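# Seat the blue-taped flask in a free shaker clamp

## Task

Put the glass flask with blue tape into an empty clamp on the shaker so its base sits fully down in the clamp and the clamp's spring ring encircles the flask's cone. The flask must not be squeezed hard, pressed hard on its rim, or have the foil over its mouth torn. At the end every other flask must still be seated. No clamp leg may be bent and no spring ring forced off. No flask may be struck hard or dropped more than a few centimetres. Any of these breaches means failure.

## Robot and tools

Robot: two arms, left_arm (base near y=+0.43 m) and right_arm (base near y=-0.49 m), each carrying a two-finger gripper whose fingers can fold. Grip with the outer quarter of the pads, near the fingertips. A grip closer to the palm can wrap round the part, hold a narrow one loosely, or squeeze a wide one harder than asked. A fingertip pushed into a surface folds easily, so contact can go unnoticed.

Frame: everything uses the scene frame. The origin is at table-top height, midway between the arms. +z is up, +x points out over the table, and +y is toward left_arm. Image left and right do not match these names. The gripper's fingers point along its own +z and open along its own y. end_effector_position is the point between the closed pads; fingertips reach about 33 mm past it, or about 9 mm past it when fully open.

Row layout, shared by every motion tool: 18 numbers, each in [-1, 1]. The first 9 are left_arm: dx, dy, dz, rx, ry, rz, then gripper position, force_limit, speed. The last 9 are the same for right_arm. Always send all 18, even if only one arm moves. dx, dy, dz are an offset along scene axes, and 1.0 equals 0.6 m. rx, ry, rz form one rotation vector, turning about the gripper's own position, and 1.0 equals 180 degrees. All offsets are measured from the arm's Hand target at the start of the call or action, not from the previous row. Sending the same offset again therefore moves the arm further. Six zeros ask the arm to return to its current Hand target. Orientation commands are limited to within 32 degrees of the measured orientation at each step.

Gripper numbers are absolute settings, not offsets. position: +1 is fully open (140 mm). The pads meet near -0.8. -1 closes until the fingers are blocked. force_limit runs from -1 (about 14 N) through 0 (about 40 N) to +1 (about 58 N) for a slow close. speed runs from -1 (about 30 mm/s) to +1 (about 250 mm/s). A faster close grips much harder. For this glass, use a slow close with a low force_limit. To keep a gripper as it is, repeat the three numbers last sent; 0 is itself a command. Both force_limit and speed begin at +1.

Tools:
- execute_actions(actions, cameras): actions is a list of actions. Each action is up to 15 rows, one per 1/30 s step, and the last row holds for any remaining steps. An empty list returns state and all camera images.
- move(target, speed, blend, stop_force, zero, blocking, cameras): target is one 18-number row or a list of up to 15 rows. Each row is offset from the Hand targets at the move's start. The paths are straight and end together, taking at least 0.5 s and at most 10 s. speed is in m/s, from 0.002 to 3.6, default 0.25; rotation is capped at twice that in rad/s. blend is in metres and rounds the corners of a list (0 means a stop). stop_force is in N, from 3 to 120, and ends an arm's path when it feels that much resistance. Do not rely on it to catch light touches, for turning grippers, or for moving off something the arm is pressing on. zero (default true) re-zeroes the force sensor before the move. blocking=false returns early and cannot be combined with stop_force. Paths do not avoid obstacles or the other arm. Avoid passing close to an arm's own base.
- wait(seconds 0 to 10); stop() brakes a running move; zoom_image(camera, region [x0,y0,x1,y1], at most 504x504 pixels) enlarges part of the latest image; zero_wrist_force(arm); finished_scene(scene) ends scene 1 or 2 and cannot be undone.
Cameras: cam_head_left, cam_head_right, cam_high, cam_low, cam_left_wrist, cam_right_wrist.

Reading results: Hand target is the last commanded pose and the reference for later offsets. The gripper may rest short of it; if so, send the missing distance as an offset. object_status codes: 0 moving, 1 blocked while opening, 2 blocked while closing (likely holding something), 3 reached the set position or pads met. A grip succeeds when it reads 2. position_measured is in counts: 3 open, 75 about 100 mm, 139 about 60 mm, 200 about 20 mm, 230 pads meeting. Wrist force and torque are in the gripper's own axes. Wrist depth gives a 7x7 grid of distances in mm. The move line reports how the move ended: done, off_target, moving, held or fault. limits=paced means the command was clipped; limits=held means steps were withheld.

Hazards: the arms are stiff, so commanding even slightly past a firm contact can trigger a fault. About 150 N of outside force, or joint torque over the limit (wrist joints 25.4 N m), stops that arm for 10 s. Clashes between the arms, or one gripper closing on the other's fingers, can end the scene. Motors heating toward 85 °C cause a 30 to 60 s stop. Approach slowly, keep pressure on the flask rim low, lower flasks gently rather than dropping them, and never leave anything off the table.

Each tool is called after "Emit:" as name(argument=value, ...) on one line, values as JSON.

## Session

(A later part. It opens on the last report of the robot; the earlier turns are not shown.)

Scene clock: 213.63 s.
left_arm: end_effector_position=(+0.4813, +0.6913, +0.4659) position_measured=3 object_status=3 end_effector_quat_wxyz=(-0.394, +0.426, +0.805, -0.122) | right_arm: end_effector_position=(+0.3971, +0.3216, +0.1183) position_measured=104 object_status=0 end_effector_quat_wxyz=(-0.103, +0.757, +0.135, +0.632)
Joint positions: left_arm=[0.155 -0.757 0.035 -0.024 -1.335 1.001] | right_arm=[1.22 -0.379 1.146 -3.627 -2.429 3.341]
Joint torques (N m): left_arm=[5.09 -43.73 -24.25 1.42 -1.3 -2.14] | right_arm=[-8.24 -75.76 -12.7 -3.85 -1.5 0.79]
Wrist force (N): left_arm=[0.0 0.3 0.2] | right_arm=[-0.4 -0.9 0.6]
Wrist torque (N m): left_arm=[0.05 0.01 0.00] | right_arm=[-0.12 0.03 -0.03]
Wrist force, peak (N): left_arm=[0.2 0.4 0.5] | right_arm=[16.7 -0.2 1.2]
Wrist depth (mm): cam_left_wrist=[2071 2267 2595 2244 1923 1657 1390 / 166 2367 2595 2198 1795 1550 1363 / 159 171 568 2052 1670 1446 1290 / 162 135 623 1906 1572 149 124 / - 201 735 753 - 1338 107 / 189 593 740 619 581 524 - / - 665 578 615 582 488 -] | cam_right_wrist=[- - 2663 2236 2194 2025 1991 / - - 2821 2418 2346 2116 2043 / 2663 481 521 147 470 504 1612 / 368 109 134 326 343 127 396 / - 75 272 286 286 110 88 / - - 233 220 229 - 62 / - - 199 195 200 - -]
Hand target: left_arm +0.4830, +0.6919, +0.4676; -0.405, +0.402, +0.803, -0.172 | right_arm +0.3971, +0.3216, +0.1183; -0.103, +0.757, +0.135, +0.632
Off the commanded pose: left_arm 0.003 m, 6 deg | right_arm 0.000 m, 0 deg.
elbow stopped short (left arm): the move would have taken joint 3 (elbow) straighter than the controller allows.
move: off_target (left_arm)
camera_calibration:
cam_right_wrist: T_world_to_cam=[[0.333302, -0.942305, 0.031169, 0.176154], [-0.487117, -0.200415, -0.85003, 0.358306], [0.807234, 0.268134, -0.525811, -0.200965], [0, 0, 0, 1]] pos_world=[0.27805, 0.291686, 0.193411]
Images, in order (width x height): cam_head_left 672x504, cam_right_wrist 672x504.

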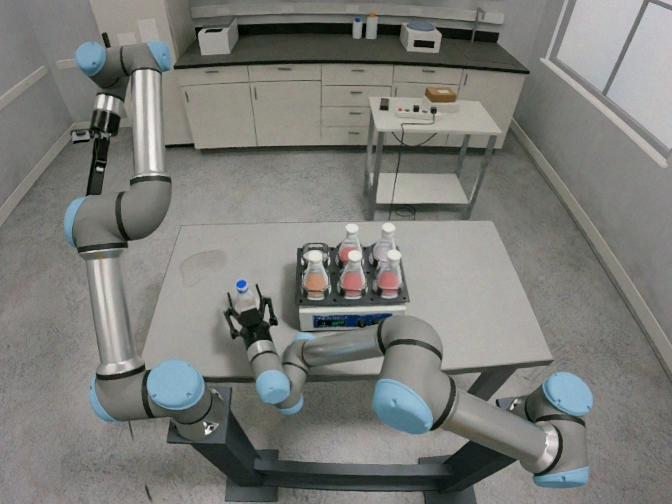

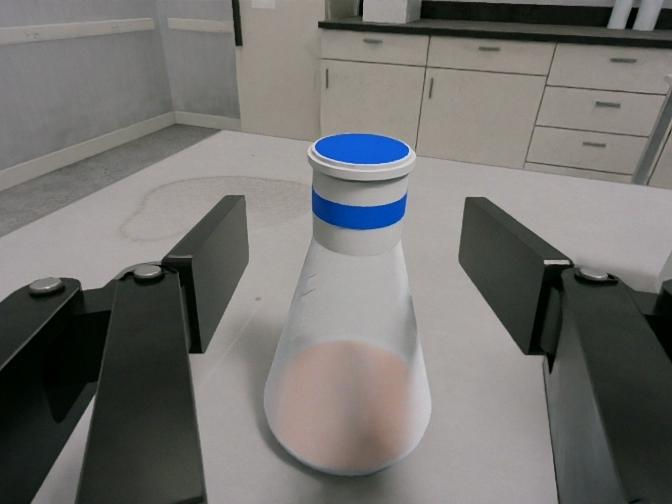

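Emit:
move(target=[[0,0,0,0,0,0,1,1,1,0,0,0.3,0,0,0,0.2,-0.5,-1],[0,-0.2,-0.05,0.083,0.139,0.231,1,1,1,-0.2,-0.4,0.5,0,0,0,0.2,-0.5,-1]], speed=0.25)

Emit:
move(target=[[0,-0.06,-0.1,0.083,0.139,0.231,0.2,1,0,0.1,-0.5,0,0,0,0.05,0.2,-0.5,-1],[0,-0.12,-0.18,0.083,0.139,0.231,0.2,1,0,0.25,-0.75,0,0,0,0.1,0.2,-0.5,-1]], speed=0.25, cameras=["all"])

Scene clock: 226.07 s.
left_arm: end_effector_position=(+0.4795, +0.6098, +0.4444) position_measured=3 object_status=3 end_effector_quat_wxyz=(-0.449, +0.175, +0.860, -0.168) | right_arm: end_effector_position=(+0.3065, +0.1406, +0.3888) position_measured=104 object_status=3 end_effector_quat_wxyz=(-0.103, +0.757, +0.135, +0.631)
Joint positions: left_arm=[0.153 -0.68 0.035 0.073 -1.594 0.545] | right_arm=[1.264 -1.168 1.809 -3.487 -2.471 3.361]
Joint torques (N m): left_arm=[-7.76 -64.46 -16.65 -0.79 1.19 2.25] | right_arm=[-9.82 -37.4 -26.19 -3.27 0.67 0.17]
Wrist force (N): left_arm=[0.3 0.2 0.8] | right_arm=[-0.2 -0.6 0.6]
Wrist torque (N m): left_arm=[0.02 -0.06 -0.01] | right_arm=[-0.07 0.02 -0.10]
Wrist force, peak (N): left_arm=[-0.5 2.9 1.7] | right_arm=[-3.8 -0.8 1.2]
Wrist depth (mm): cam_left_wrist=[- 152 141 139 159 2032 1810 / 157 151 149 154 177 1810 1596 / 142 157 166 193 1941 1620 1475 / - 137 2154 716 1572 149 124 / - 835 786 665 598 565 107 / - 615 669 600 533 514 - / - 539 634 560 497 451 -] | cam_right_wrist=[- 3646 2663 2724 2962 2604 2576 / - - 2821 2633 2469 2236 2279 / 2926 3485 3202 2756 2443 2370 1623 / 2521 104 153 2495 2394 128 2495 / - 75 640 693 262 110 88 / - - 534 568 350 - 62 / - - 474 310 321 - -]
Hand target: left_arm +0.4795, +0.6098, +0.4444; -0.448, +0.175, +0.860, -0.168 (not the last commanded pose) | right_arm +0.3066, +0.1405, +0.3889; -0.103, +0.757, +0.135, +0.632 (not the last commanded pose)
Off the commanded pose: left_arm 0.039 m, 27 deg | right_arm 0.072 m, 0 deg.
elbow stopped short (left arm): the move would have taken joint 3 (elbow) straighter than the controller allows.
move: held (left_arm; a check stopped the path), off_target (right_arm; braked when a check withheld steps of left_arm); path passed 1 of 2 targets; limits=held
pose unreachable (left arm): on one or more control steps of this call, first in action 0 (counted from 0), this arm could not follow its commanded pose, so it was not sent that pose on those steps. It may still have moved: this result reports where it is.
cause: moving toward the commanded pose would bring two parts of the arm too close to each other (its gripper and another part of the arm, with joints 4 (wrist 1) to 6 (wrist 3) between them, 6 mm apart when it was first held).

Scene clock: 229.47 s.
left_arm: end_effector_position=(+0.4795, +0.5378, +0.3364) position_measured=104 object_status=3 end_effector_quat_wxyz=(-0.550, -0.236, +0.765, -0.238) | right_arm: end_effector_position=(+0.4566, -0.3094, +0.3890) position_measured=104 object_status=3 end_effector_quat_wxyz=(-0.200, +0.726, +0.252, +0.608)
Joint positions: left_arm=[0.276 -0.866 0.861 -0.312 -2.006 -0.028] | right_arm=[-0.666 -2.119 2.627 -3.006 -0.307 2.506]
Joint torques (N m): left_arm=[8.04 -43.64 -22.02 1.87 1.14 1.98] | right_arm=[-11.67 11.49 -17.54 -3.71 2.27 1.46]
Wrist force (N): left_arm=[0.3 -0.1 1.4] | right_arm=[-0.1 -0.6 0.2]
Wrist torque (N m): left_arm=[-0.07 -0.15 0.23] | right_arm=[-0.08 -0.02 0.02]
Wrist force, peak (N): left_arm=[-0.7 -0.6 2.0] | right_arm=[-0.1 -3.4 0.1]
Wrist depth (mm): cam_left_wrist=[898 879 - 4396 - 2341 274 / - 941 2911 4896 3419 465 339 / 602 614 3366 3077 2505 483 422 / 514 513 136 2476 635 128 1995 / - 88 135 608 550 109 89 / - 60 476 481 467 - - / - - 422 413 399 - -] | cam_right_wrist=[- 2890 - 2821 2821 2788 2821 / - - - 3118 2346 2025 1991 / 2174 3291 3160 3246 2521 2194 1386 / - 109 152 2443 2495 128 2154 / - 75 400 - 2370 110 88 / - - 398 555 585 - 62 / - - 413 - 489 - -]
Hand target: left_arm +0.4795, +0.5378, +0.3364; -0.550, -0.236, +0.765, -0.238 | right_arm +0.4566, -0.3095, +0.3889; -0.200, +0.726, +0.252, +0.608
Off the commanded pose: left_arm 0.000 m, 0 deg | right_arm 0.000 m, 0 deg.
move: done
camera_calibration:
cam_left_wrist: T_world_to_cam=[[-0.61178, 0.78193, -0.11963, -0.0787803], [0.543943, 0.306042, -0.781322, -0.164682], [-0.574327, -0.543069, -0.612556, 0.920049], [0, 0, 0, 1]] pos_world=[0.56979, 0.61165, 0.425487]
cam_right_wrist: T_world_to_cam=[[0.608315, -0.793061, 0.0317309, -0.526339], [-0.40093, -0.341543, -0.850061, 0.407791], [0.684988, 0.504383, -0.525728, 0.191469], [0, 0, 0, 1]] pos_world=[0.352522, -0.374715, 0.464009]

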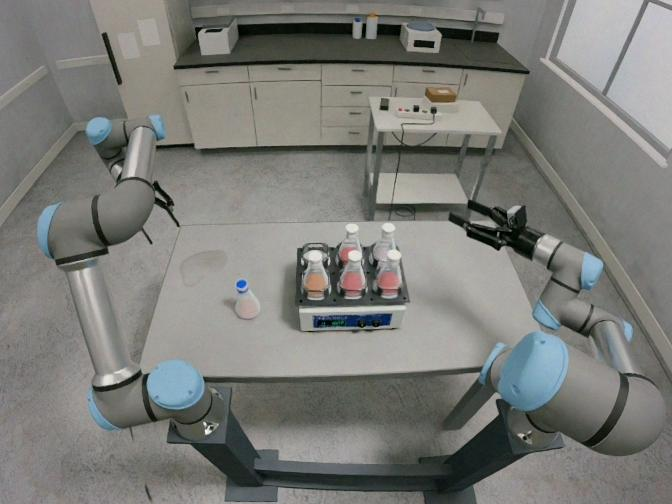

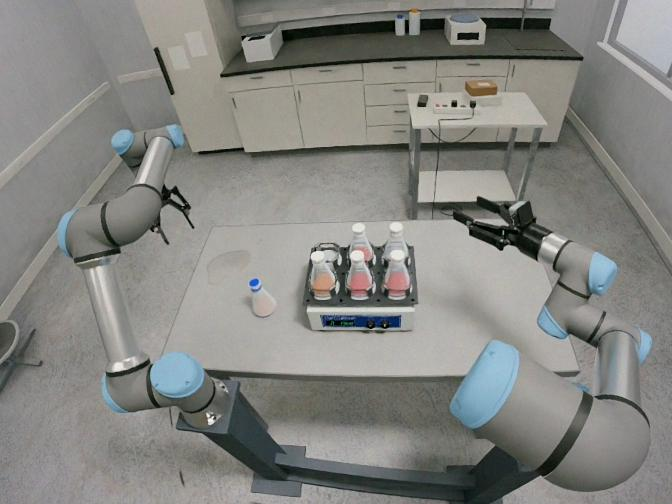

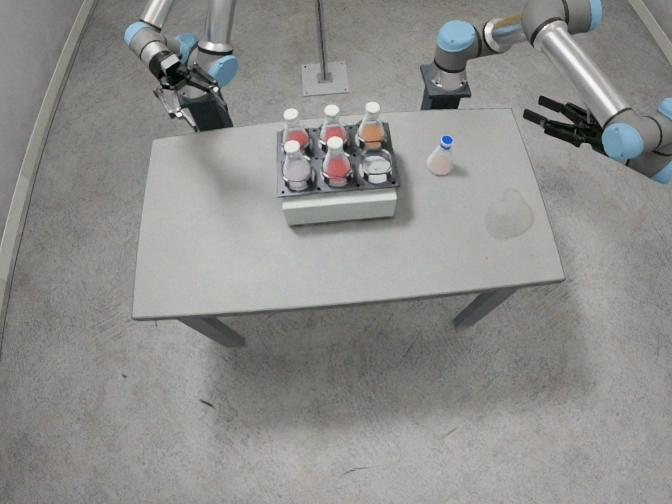

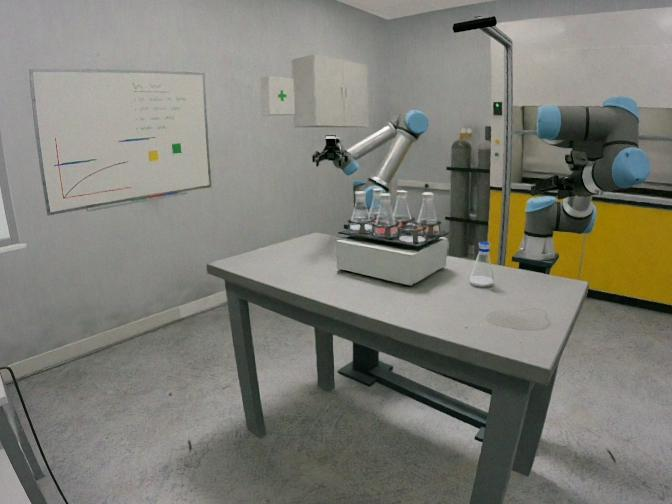

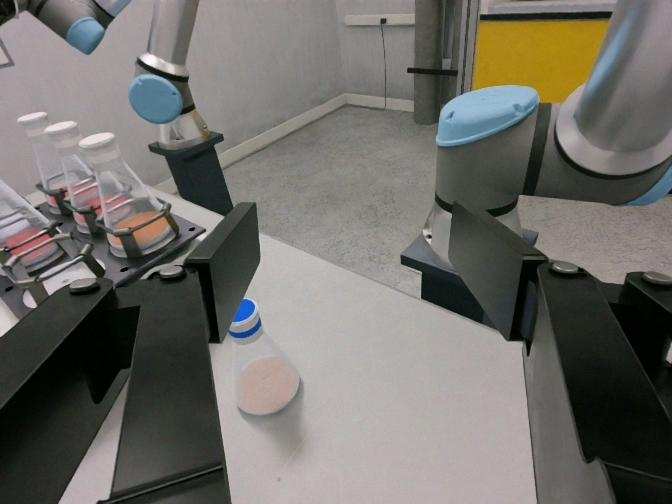

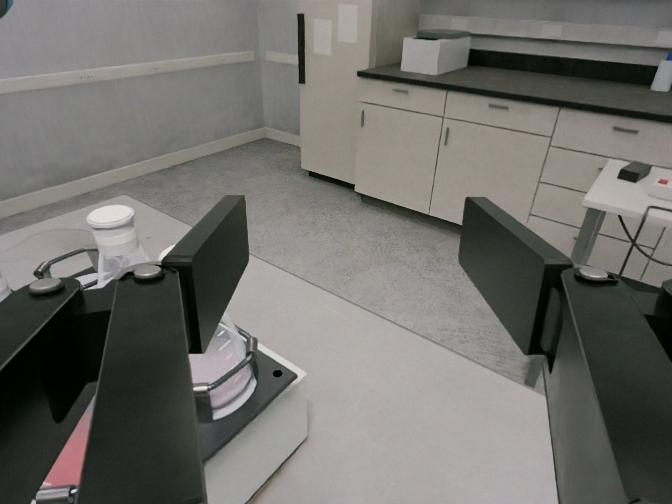

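Emit:
move(target=[[-0.04,-0.16,-0.05,-0.0034,0.0523,0.1413,0.2,-0.5,0,0,0,0.05,0,0,0,0.2,-0.5,-1],[-0.071,-0.2,-0.17,-0.0034,0.0523,0.1413,0.2,-0.5,0,0,0,0.05,0,0,0,0.2,-0.5,-1]], speed=0.2, cameras=["cam_left_wrist","cam_high"])

Scene clock: 239.63 s.
left_arm: end_effector_position=(+0.4370, +0.4178, +0.2344) position_measured=104 object_status=3 end_effector_quat_wxyz=(-0.546, -0.414, +0.646, -0.337) | right_arm: end_effector_position=(+0.4566, -0.3095, +0.4189) position_measured=104 object_status=3 end_effector_quat_wxyz=(-0.200, +0.726, +0.252, +0.608)
Joint positions: left_arm=[0.271 -1.118 1.624 -0.779 -2.428 -0.225] | right_arm=[-0.666 -2.177 2.562 -2.883 -0.307 2.506]
Joint torques (N m): left_arm=[6.65 -49.45 -14.14 -0.45 0.89 2.17] | right_arm=[-11.87 12.91 -16.45 -3.78 2.65 1.59]
Wrist force (N): left_arm=[0.4 0.0 1.5] | right_arm=[-0.3 -0.7 0.2]
Wrist torque (N m): left_arm=[-0.06 -0.20 0.26] | right_arm=[-0.11 0.03 0.01]
Wrist force, peak (N): left_arm=[-2.2 0.0 2.6] | right_arm=[-1.1 -0.7 0.2]
Wrist depth (mm): cam_left_wrist=[1995 2154 2316 851 3215 - 3215 / 2198 589 503 1093 3590 - 3122 / 792 422 420 1399 3314 3651 2693 / 366 368 136 571 540 128 2420 / - 88 421 426 462 109 89 / - 60 360 356 - - - / - - 315 312 314 - -] | cam_right_wrist=[- 3078 2663 2756 2756 2693 2370 / - 3950 3485 3160 2548 2279 2043 / - 3591 3485 3202 2663 2194 1436 / - 104 152 2633 2576 128 2194 / - 75 118 2025 1991 110 88 / - - 416 - 646 - 62 / - - 426 507 - - -]
Hand target: left_arm +0.4369, +0.4178, +0.2344; -0.546, -0.414, +0.646, -0.337 | right_arm +0.4566, -0.3095, +0.4189; -0.200, +0.726, +0.252, +0.608
Off the commanded pose: left_arm 0.000 m, 0 deg | right_arm 0.000 m, 0 deg.
move: done
camera_calibration:
cam_left_wrist: T_world_to_cam=[[-0.898132, 0.439725, 0.000291363, 0.216829], [0.231027, 0.472432, -0.85055, -0.101001], [-0.374146, -0.763839, -0.525895, 0.752341], [0, 0, 0, 1]] pos_world=[0.49956, 0.527039, 0.309682]
Images, in order (width x height): cam_high 672x504, cam_left_wrist 672x504.

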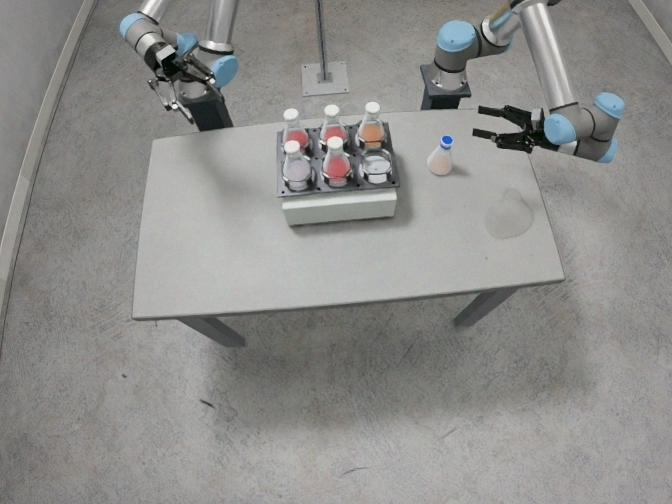

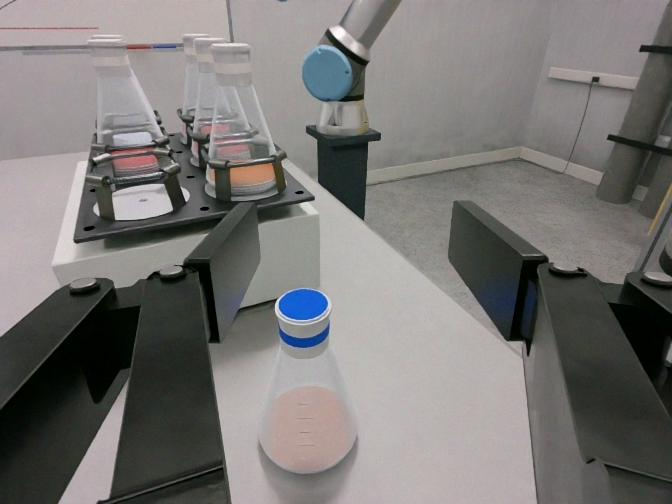

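Emit:
move(target=[[0.004,0,-0.197,0,0,0,0.2,-0.5,0,0,0,0,0,0,0,0.2,-0.5,-1],[0.004,-0.1075,-0.197,0,0,0,0.2,-0.5,0,0,0,0,0,0,0,0.2,-0.5,-1]], speed=0.15, cameras=["cam_left_wrist"])

Scene clock: 247.40 s.
left_arm: end_effector_position=(+0.4393, +0.3534, +0.1162) position_measured=104 object_status=3 end_effector_quat_wxyz=(-0.546, -0.414, +0.646, -0.337) | right_arm: end_effector_position=(+0.4566, -0.3095, +0.4189) position_measured=104 object_status=3 end_effector_quat_wxyz=(-0.201, +0.726, +0.252, +0.608)
Joint positions: left_arm=[0.154 -0.999 1.813 -1.131 -2.54 -0.281] | right_arm=[-0.666 -2.177 2.562 -2.883 -0.307 2.506]
Joint torques (N m): left_arm=[-2.32 -32.03 -20.31 2.04 -0.22 2.15] | right_arm=[-11.71 12.36 -17.08 -3.8 2.29 1.62]
Wrist force (N): left_arm=[0.3 0.0 1.6] | right_arm=[-0.4 -0.3 0.2]
Wrist torque (N m): left_arm=[-0.06 -0.17 0.09] | right_arm=[-0.02 0.05 0.01]
Wrist force, peak (N): left_arm=[0.8 -1.0 3.3] | right_arm=[-0.6 -0.7 0.3]
Wrist depth (mm): cam_left_wrist=[341 352 357 798 - - 2659 / 277 282 311 338 - 4142 3314 / 270 292 322 151 3077 3034 2834 / 291 307 136 331 330 128 2154 / - 88 270 284 285 109 89 / - 60 222 215 224 - - / - - 194 194 194 - -] | cam_right_wrist=[- - - 2788 2663 2604 2521 / - - - 2926 2495 2215 2008 / - 3338 3435 3435 2663 2279 1481 / - 104 153 2495 2394 127 2061 / - 75 120 2097 2025 110 88 / - - 420 614 614 - 62 / - - 426 515 507 - -]
Hand target: left_arm +0.4393, +0.3533, +0.1162; -0.546, -0.414, +0.646, -0.337 | right_arm +0.4566, -0.3095, +0.4189; -0.200, +0.726, +0.252, +0.608
Off the commanded pose: left_arm 0.000 m, 0 deg | right_arm 0.000 m, 0 deg.
move: done
camera_calibration:
cam_left_wrist: T_world_to_cam=[[-0.898139, 0.439712, -0.0000320801, 0.247408], [0.231316, 0.472415, -0.85048, -0.171816], [-0.373951, -0.763857, -0.526007, 0.641819], [0, 0, 0, 1]] pos_world=[0.50196, 0.462639, 0.191483]
Images, in order (width x height): cam_left_wrist 672x504.

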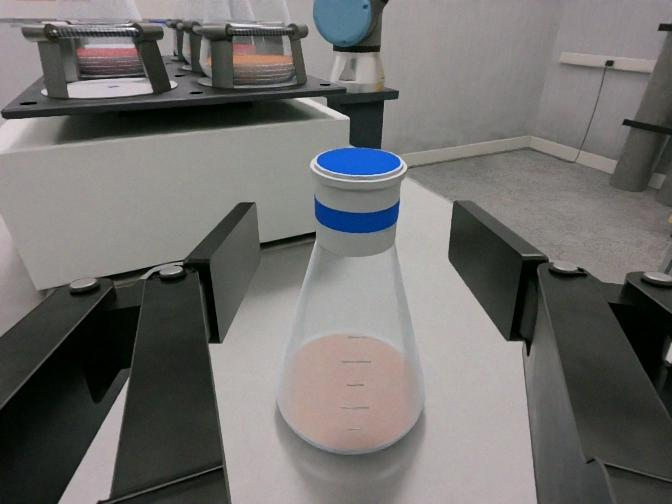

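Emit:
execute_actions(actions=[[[0,0,0,0,0,0,-1,-0.2,-1,0,0,0,0,0,0,0.2,-0.5,-1]],[[0,0,0,0,0,0,-1,-0.2,-1,0,0,0,0,0,0,0.2,-0.5,-1]],[[0,0,0,0,0,0,-1,-0.2,-1,0,0,0,0,0,0,0.2,-0.5,-1]],[[0,0,0,0,0,0,-1,-0.2,-1,0,0,0,0,0,0,0.2,-0.5,-1]],[[0,0,0,0,0,0,-1,-0.2,-1,0,0,0,0,0,0,0.2,-0.5,-1]],[[0,0,0,0,0,0,-1,-0.2,-1,0,0,0,0,0,0,0.2,-0.5,-1]],[[0,0,0,0,0,0,-1,-0.2,-1,0,0,0,0,0,0,0.2,-0.5,-1]]])

Emit:
move(target=[[0,0,0.35,0,0,0,-1,-0.2,-1,0,0,0,0,0,0,0.2,-0.5,-1]], speed=0.12, cameras=["all"])

Scene clock: 256.40 s.
left_arm: end_effector_position=(+0.4393, +0.3533, +0.1162) position_measured=175 object_status=2 end_effector_quat_wxyz=(-0.546, -0.414, +0.646, -0.337) | right_arm: end_effector_position=(+0.4566, -0.3095, +0.4189) position_measured=104 object_status=3 end_effector_quat_wxyz=(-0.201, +0.726, +0.252, +0.608)
Joint positions: left_arm=[0.154 -0.999 1.813 -1.131 -2.54 -0.281] | right_arm=[-0.666 -2.177 2.562 -2.883 -0.307 2.506]
Joint torques (N m): left_arm=[-4.35 -34.55 -11.21 0.96 -0.52 2.15] | right_arm=[-10.26 12.92 -17.15 -3.85 1.95 1.71]
Wrist force (N): left_arm=[0.0 -0.3 1.2] | right_arm=[-0.5 -0.5 0.3]
Wrist torque (N m): left_arm=[-0.09 -0.24 0.09] | right_arm=[-0.06 0.07 0.01]
Wrist force, peak (N): left_arm=[1.3 0.7 1.2] | right_arm=[-0.6 -0.8 0.4]
Wrist depth (mm): cam_left_wrist=[341 397 354 798 3168 - 2911 / 276 282 316 342 - 2071 2834 / 269 291 325 150 2762 3122 2951 / 292 317 336 156 128 399 2244 / - 76 81 285 - 85 85 / - 72 - 215 - - - / - - - 193 - - -] | cam_right_wrist=[- 3078 - 2926 2821 2693 2370 / - 2821 3591 2962 2604 2301 2061 / - 3246 3435 3118 2663 2215 1362 / - 104 153 2495 2469 128 2025 / - 75 695 2097 1959 110 88 / - - 419 601 598 - 62 / - - 428 507 530 - -]
Hand target: left_arm +0.4393, +0.3533, +0.1162; -0.546, -0.414, +0.646, -0.337 | right_arm +0.4566, -0.3095, +0.4189; -0.200, +0.726, +0.252, +0.608
Off the commanded pose: left_arm 0.000 m, 0 deg | right_arm 0.000 m, 0 deg.
Step readings (end_effector_position of left_arm | right_arm):
0: (+0.4393, +0.3533, +0.1162) | (+0.4566, -0.3095, +0.4189)
1: (+0.4393, +0.3533, +0.1162) | (+0.4566, -0.3095, +0.4189)
2: (+0.4393, +0.3533, +0.1162) | (+0.4566, -0.3095, +0.4189)
4: (+0.4393, +0.3533, +0.1162) | (+0.4566, -0.3095, +0.4189)
8: (+0.4393, +0.3533, +0.1162) | (+0.4566, -0.3095, +0.4189)
15: (+0.4393, +0.3533, +0.1162) | (+0.4566, -0.3095, +0.4189)
16: (+0.4393, +0.3533, +0.1162) | (+0.4566, -0.3095, +0.4189)
17: (+0.4393, +0.3533, +0.1162) | (+0.4566, -0.3095, +0.4189)
19: (+0.4393, +0.3533, +0.1162) | (+0.4566, -0.3095, +0.4189)
23: (+0.4393, +0.3533, +0.1162) | (+0.4566, -0.3095, +0.4189)
30: (+0.4393, +0.3533, +0.1162) | (+0.4566, -0.3095, +0.4189)
31: (+0.4393, +0.3533, +0.1162) | (+0.4566, -0.3095, +0.4189)
32: (+0.4393, +0.3533, +0.1162) | (+0.4566, -0.3095, +0.4189)
34: (+0.4393, +0.3533, +0.1162) | (+0.4566, -0.3095, +0.4189)
38: (+0.4393, +0.3533, +0.1162) | (+0.4566, -0.3095, +0.4189)
45: (+0.4393, +0.3533, +0.1162) | (+0.4566, -0.3095, +0.4189)
46: (+0.4393, +0.3533, +0.1162) | (+0.4566, -0.3095, +0.4189)
47: (+0.4393, +0.3533, +0.1162) | (+0.4566, -0.3095, +0.4189)
49: (+0.4393, +0.3533, +0.1162) | (+0.4566, -0.3095, +0.4189)
53: (+0.4393, +0.3533, +0.1162) | (+0.4566, -0.3095, +0.4189)
60: (+0.4393, +0.3533, +0.1162) | (+0.4566, -0.3095, +0.4189)
61: (+0.4393, +0.3533, +0.1162) | (+0.4566, -0.3095, +0.4189)
62: (+0.4393, +0.3533, +0.1162) | (+0.4566, -0.3095, +0.4189)
64: (+0.4393, +0.3533, +0.1162) | (+0.4566, -0.3095, +0.4189)
68: (+0.4393, +0.3533, +0.1162) | (+0.4566, -0.3095, +0.4189)
75: (+0.4393, +0.3533, +0.1162) | (+0.4566, -0.3095, +0.4189)
76: (+0.4393, +0.3533, +0.1162) | (+0.4566, -0.3095, +0.4189)
77: (+0.4393, +0.3533, +0.1162) | (+0.4566, -0.3095, +0.4189)
79: (+0.4393, +0.3533, +0.1162) | (+0.4566, -0.3095, +0.4189)
83: (+0.4393, +0.3533, +0.1162) | (+0.4566, -0.3095, +0.4189)
90: (+0.4393, +0.3533, +0.1162) | (+0.4566, -0.3095, +0.4189)
91: (+0.4393, +0.3533, +0.1162) | (+0.4566, -0.3095, +0.4189)
92: (+0.4393, +0.3533, +0.1162) | (+0.4566, -0.3095, +0.4189)
94: (+0.4393, +0.3533, +0.1162) | (+0.4566, -0.3095, +0.4189)
98: (+0.4393, +0.3533, +0.1162) | (+0.4566, -0.3095, +0.4189)
105: (+0.4393, +0.3533, +0.1162) | (+0.4566, -0.3095, +0.4189)

Scene clock: 258.60 s.
left_arm: end_effector_position=(+0.4393, +0.3533, +0.3262) position_measured=175 object_status=2 end_effector_quat_wxyz=(-0.546, -0.414, +0.646, -0.337) | right_arm: end_effector_position=(+0.4566, -0.3095, +0.4189) position_measured=104 object_status=3 end_effector_quat_wxyz=(-0.201, +0.726, +0.252, +0.608)
Joint positions: left_arm=[0.154 -1.267 1.587 -0.637 -2.54 -0.281] | right_arm=[-0.666 -2.177 2.562 -2.883 -0.307 2.506]
Joint torques (N m): left_arm=[4.91 -27.92 -17.58 -0.16 0.79 2.11] | right_arm=[-9.89 12.85 -17.94 -3.67 1.64 1.56]
Wrist force (N): left_arm=[-1.2 -0.2 1.7] | right_arm=[-0.3 -0.4 0.2]
Wrist torque (N m): left_arm=[-0.10 -0.22 0.10] | right_arm=[-0.04 0.02 0.01]
Wrist force, peak (N): left_arm=[-3.4 -0.1 1.9] | right_arm=[-0.5 -0.8 0.5]
Wrist depth (mm): cam_left_wrist=[1923 2244 2367 876 807 - 2727 / - - - 822 3314 3531 2448 / - 503 562 150 3419 3215 2872 / 832 482 493 155 128 2595 2762 / - 76 81 414 - 85 1282 / - 72 - 215 - - - / - - - 394 - - -] | cam_right_wrist=[2443 - - 2788 2693 2633 2394 / - - - 2926 2548 2116 2097 / 3591 2724 3646 2962 2576 2236 1454 / - 104 153 2604 2370 128 2061 / - 75 118 2043 2079 110 88 / - - 420 614 616 - 62 / - - 433 537 516 - -]
Hand target: left_arm +0.4393, +0.3533, +0.3262; -0.546, -0.414, +0.646, -0.337 | right_arm +0.4566, -0.3095, +0.4189; -0.200, +0.726, +0.252, +0.608
Off the commanded pose: left_arm 0.000 m, 0 deg | right_arm 0.000 m, 0 deg.
move: done
camera_calibration:
cam_left_wrist: T_world_to_cam=[[-0.898173, 0.439643, -0.0000785491, 0.247482], [0.231324, 0.472433, -0.850468, 0.00676765], [-0.373865, -0.763886, -0.526026, 0.752259], [0, 0, 0, 1]] pos_world=[0.50196, 0.462639, 0.401483]
cam_right_wrist: T_world_to_cam=[[0.608191, -0.793178, 0.0311783, -0.527077], [-0.401333, -0.341146, -0.85003, 0.433526], [0.684862, 0.504467, -0.52581, 0.207237], [0, 0, 0, 1]] pos_world=[0.352622, -0.374715, 0.493911]

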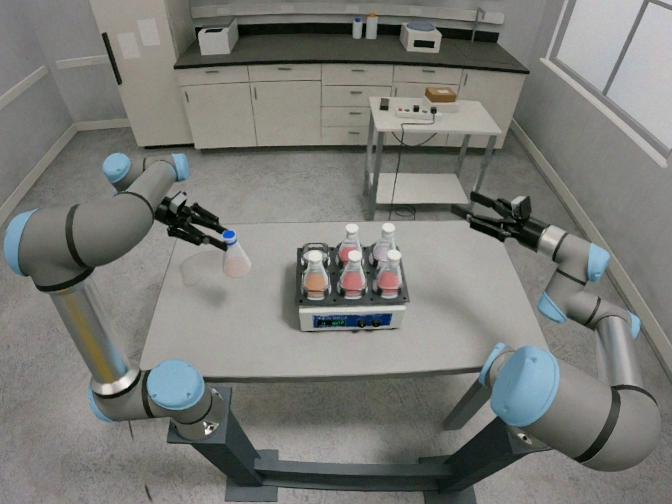

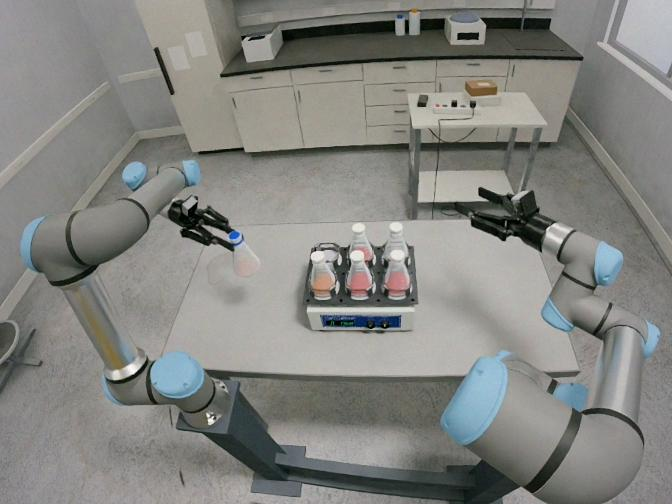

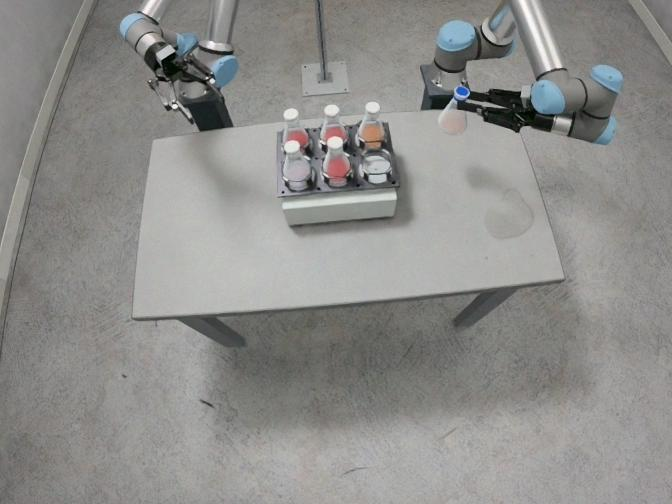

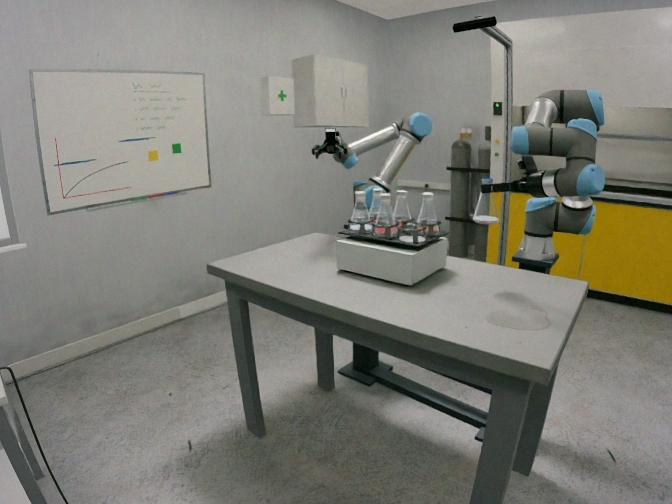

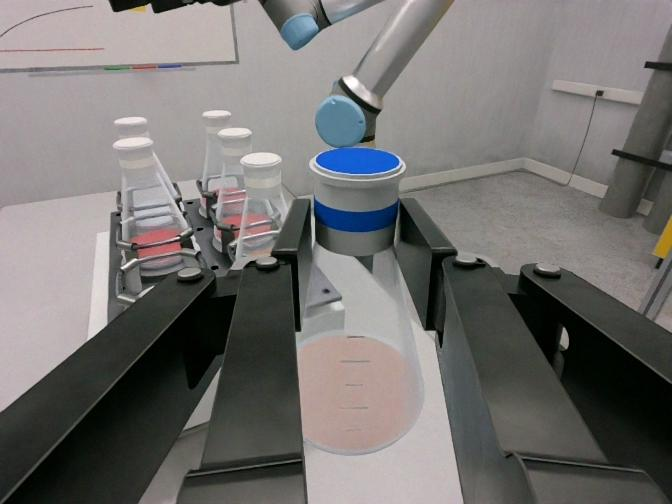

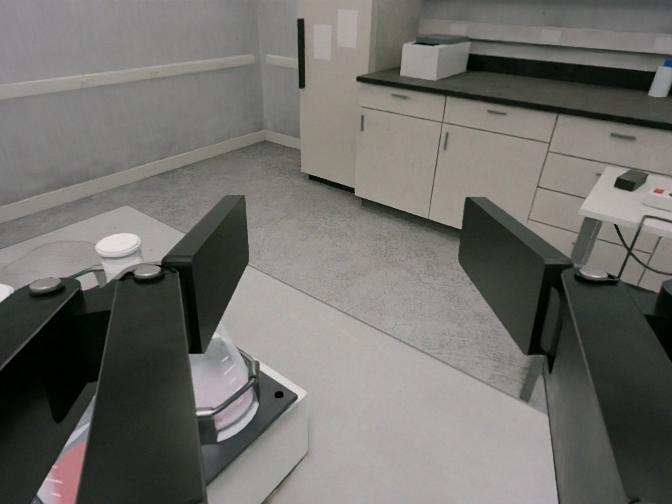

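Emit:
move(target=[[0.135,-0.2,0.06,0,0,0,-1,-0.2,-1,0,0,0,0,0,0,0.2,-0.5,-1],[0.135,-0.368,0.02,0,0,0,-1,-0.2,-1,0,0,0,0,0,0,0.2,-0.5,-1]], speed=0.15, cameras=["all"])

Emit:
zoom_image(camera="cam_head_right", region=[280, 200, 400, 300])

Emit:
zoom_image(camera="cam_head_left", region=[280, 200, 400, 300])

Emit:
zoom_image(camera="cam_high", region=[320, 90, 440, 200])

Emit:
zoom_image(camera="cam_low", region=[350, 170, 460, 260])

Scene clock: 268.73 s.
left_arm: end_effector_position=(+0.5044, +0.2565, +0.3553) position_measured=175 object_status=2 end_effector_quat_wxyz=(-0.546, -0.413, +0.646, -0.337) | right_arm: end_effector_position=(+0.4566, -0.3095, +0.4189) position_measured=104 object_status=3 end_effector_quat_wxyz=(-0.201, +0.726, +0.252, +0.608)
Joint positions: left_arm=[-0.027 -1.223 1.461 -0.671 -2.709 -0.414] | right_arm=[-0.666 -2.177 2.562 -2.883 -0.307 2.506]
Joint torques (N m): left_arm=[5.4 -46.5 -15.77 1.83 0.17 2.26] | right_arm=[-9.21 12.52 -17.79 -3.69 1.33 1.65]
Wrist force (N): left_arm=[-1.3 -0.2 1.7] | right_arm=[-0.3 -0.6 0.2]
Wrist torque (N m): left_arm=[-0.09 -0.20 0.18] | right_arm=[-0.07 0.01 0.01]
Wrist force, peak (N): left_arm=[2.0 -7.4 6.8] | right_arm=[-0.5 -0.8 0.4]
Wrist depth (mm): cam_left_wrist=[1906 2112 2267 810 751 723 - / 2154 - 2420 - 819 - 2693 / 1857 2341 499 150 3714 3989 2992 / - 828 482 155 127 2727 2659 / - 76 81 403 - 85 1958 / - 72 - 214 - - - / - - - 399 - - -] | cam_right_wrist=[- - - 2693 2788 2521 2301 / 2521 - 4017 2926 2469 2257 2079 / - 3000 3485 3078 2521 2236 1445 / - 104 153 2521 2370 128 2116 / - 75 691 1866 2008 110 88 / - - 418 606 584 - 62 / - - 432 522 541 - -]
Hand target: left_arm +0.5044, +0.2565, +0.3553; -0.546, -0.413, +0.646, -0.337 (not the last commanded pose) | right_arm +0.4566, -0.3095, +0.4189; -0.200, +0.726, +0.252, +0.608
Off the commanded pose: left_arm 0.126 m, 0 deg | right_arm 0.000 m, 0 deg.
move: held (left_arm; a check stopped the path); path passed 0 of 2 targets; limits=held
pose unreachable (left arm): on one or more control steps of this call, first in action 0 (counted from 0), this arm could not follow its commanded pose, so it was not sent that pose on those steps. It may still have moved: this result reports where it is.
cause: moving toward the commanded pose would bring two parts of the arm too close to each other (its gripper and another part of the arm, with joints 4 (wrist 1) to 6 (wrist 3) between them, 2 mm apart when it was first held).
camera_calibration:
cam_left_wrist: T_world_to_cam=[[-0.898081, 0.43983, -0.000156517, 0.348427], [0.231244, 0.47187, -0.850802, 0.062497], [-0.374134, -0.764126, -0.525486, 0.717915], [0, 0, 0, 1]] pos_world=[0.56706, 0.365839, 0.430481]
cam_right_wrist: T_world_to_cam=[[0.608191, -0.793178, 0.0311783, -0.527077], [-0.401333, -0.341146, -0.85003, 0.433526], [0.684862, 0.504467, -0.52581, 0.207237], [0, 0, 0, 1]] pos_world=[0.352622, -0.374715, 0.493911]

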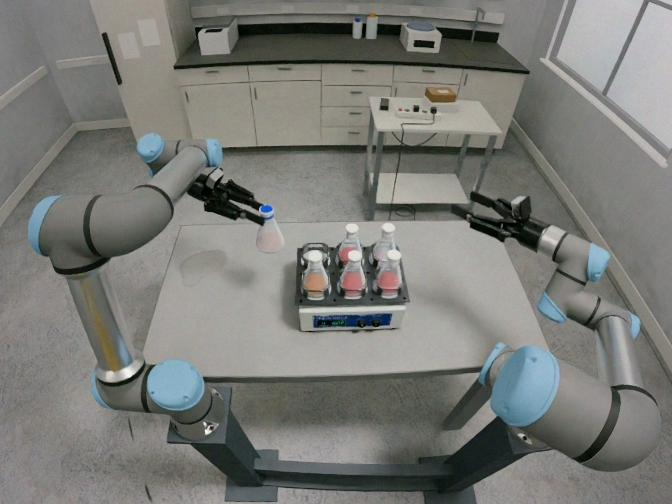

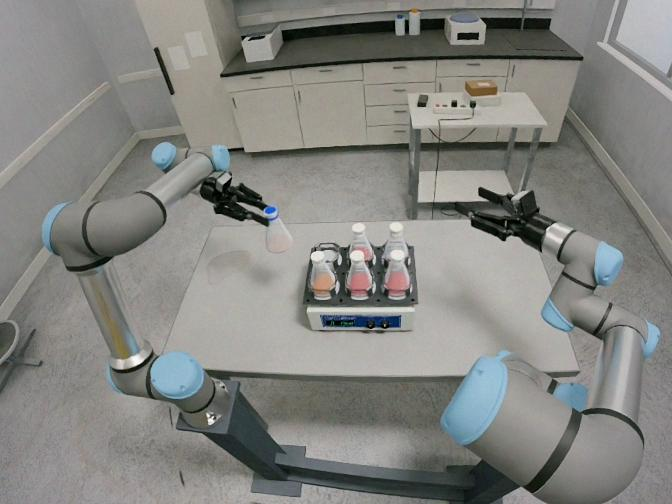

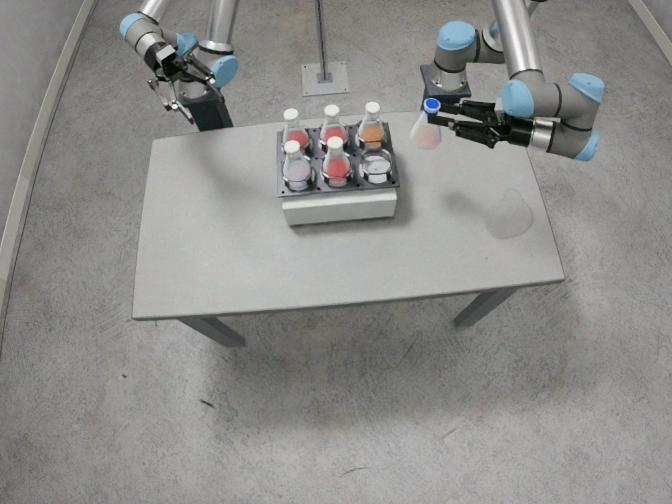

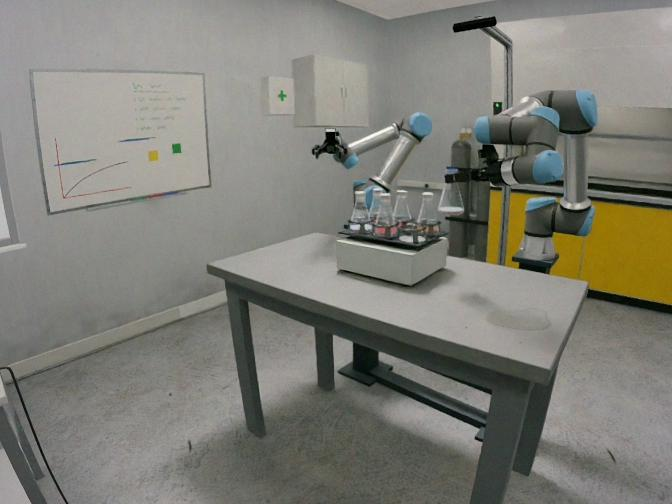

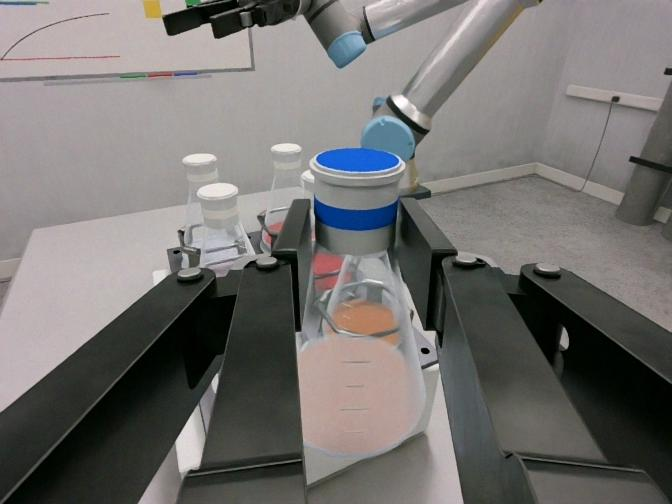

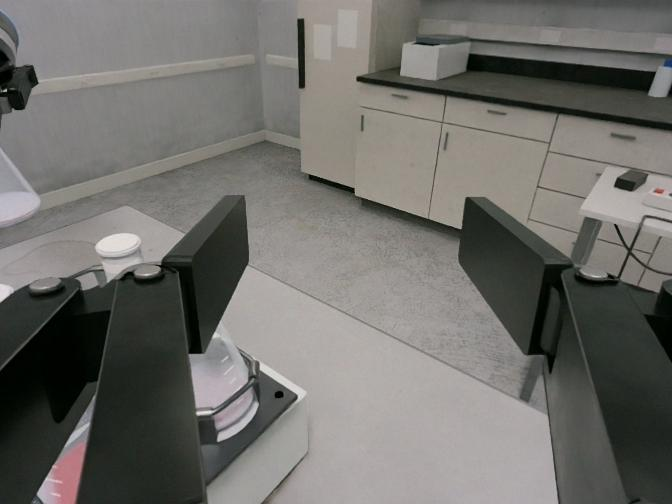

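Scaled by 4.200 from the camera's 672x504 image, which has a finer 960x720 frame.

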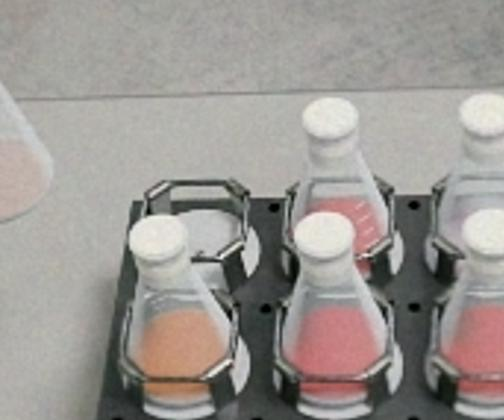

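Scaled by 4.200 from the camera's 672x504 image, which has a finer 960x720 frame.

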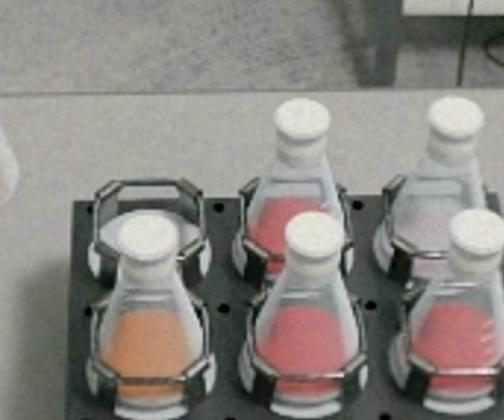

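Scaled by 4.200 from the camera's 672x504 image, which has a finer 960x720 frame.

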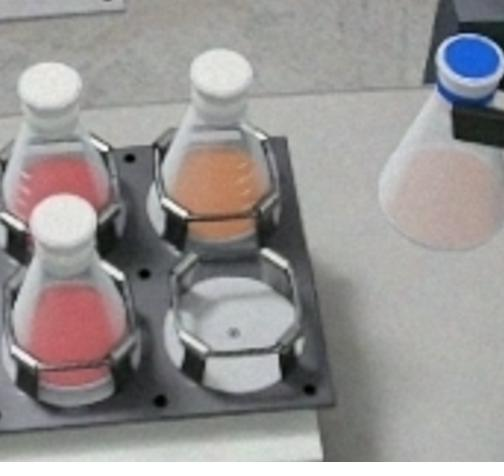

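Scaled by 4.582 from the camera's 672x504 image, which has a finer 960x720 frame.

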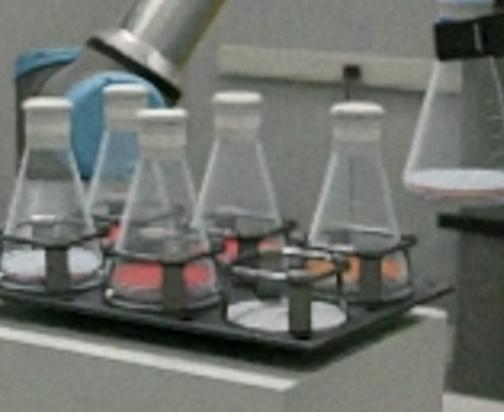

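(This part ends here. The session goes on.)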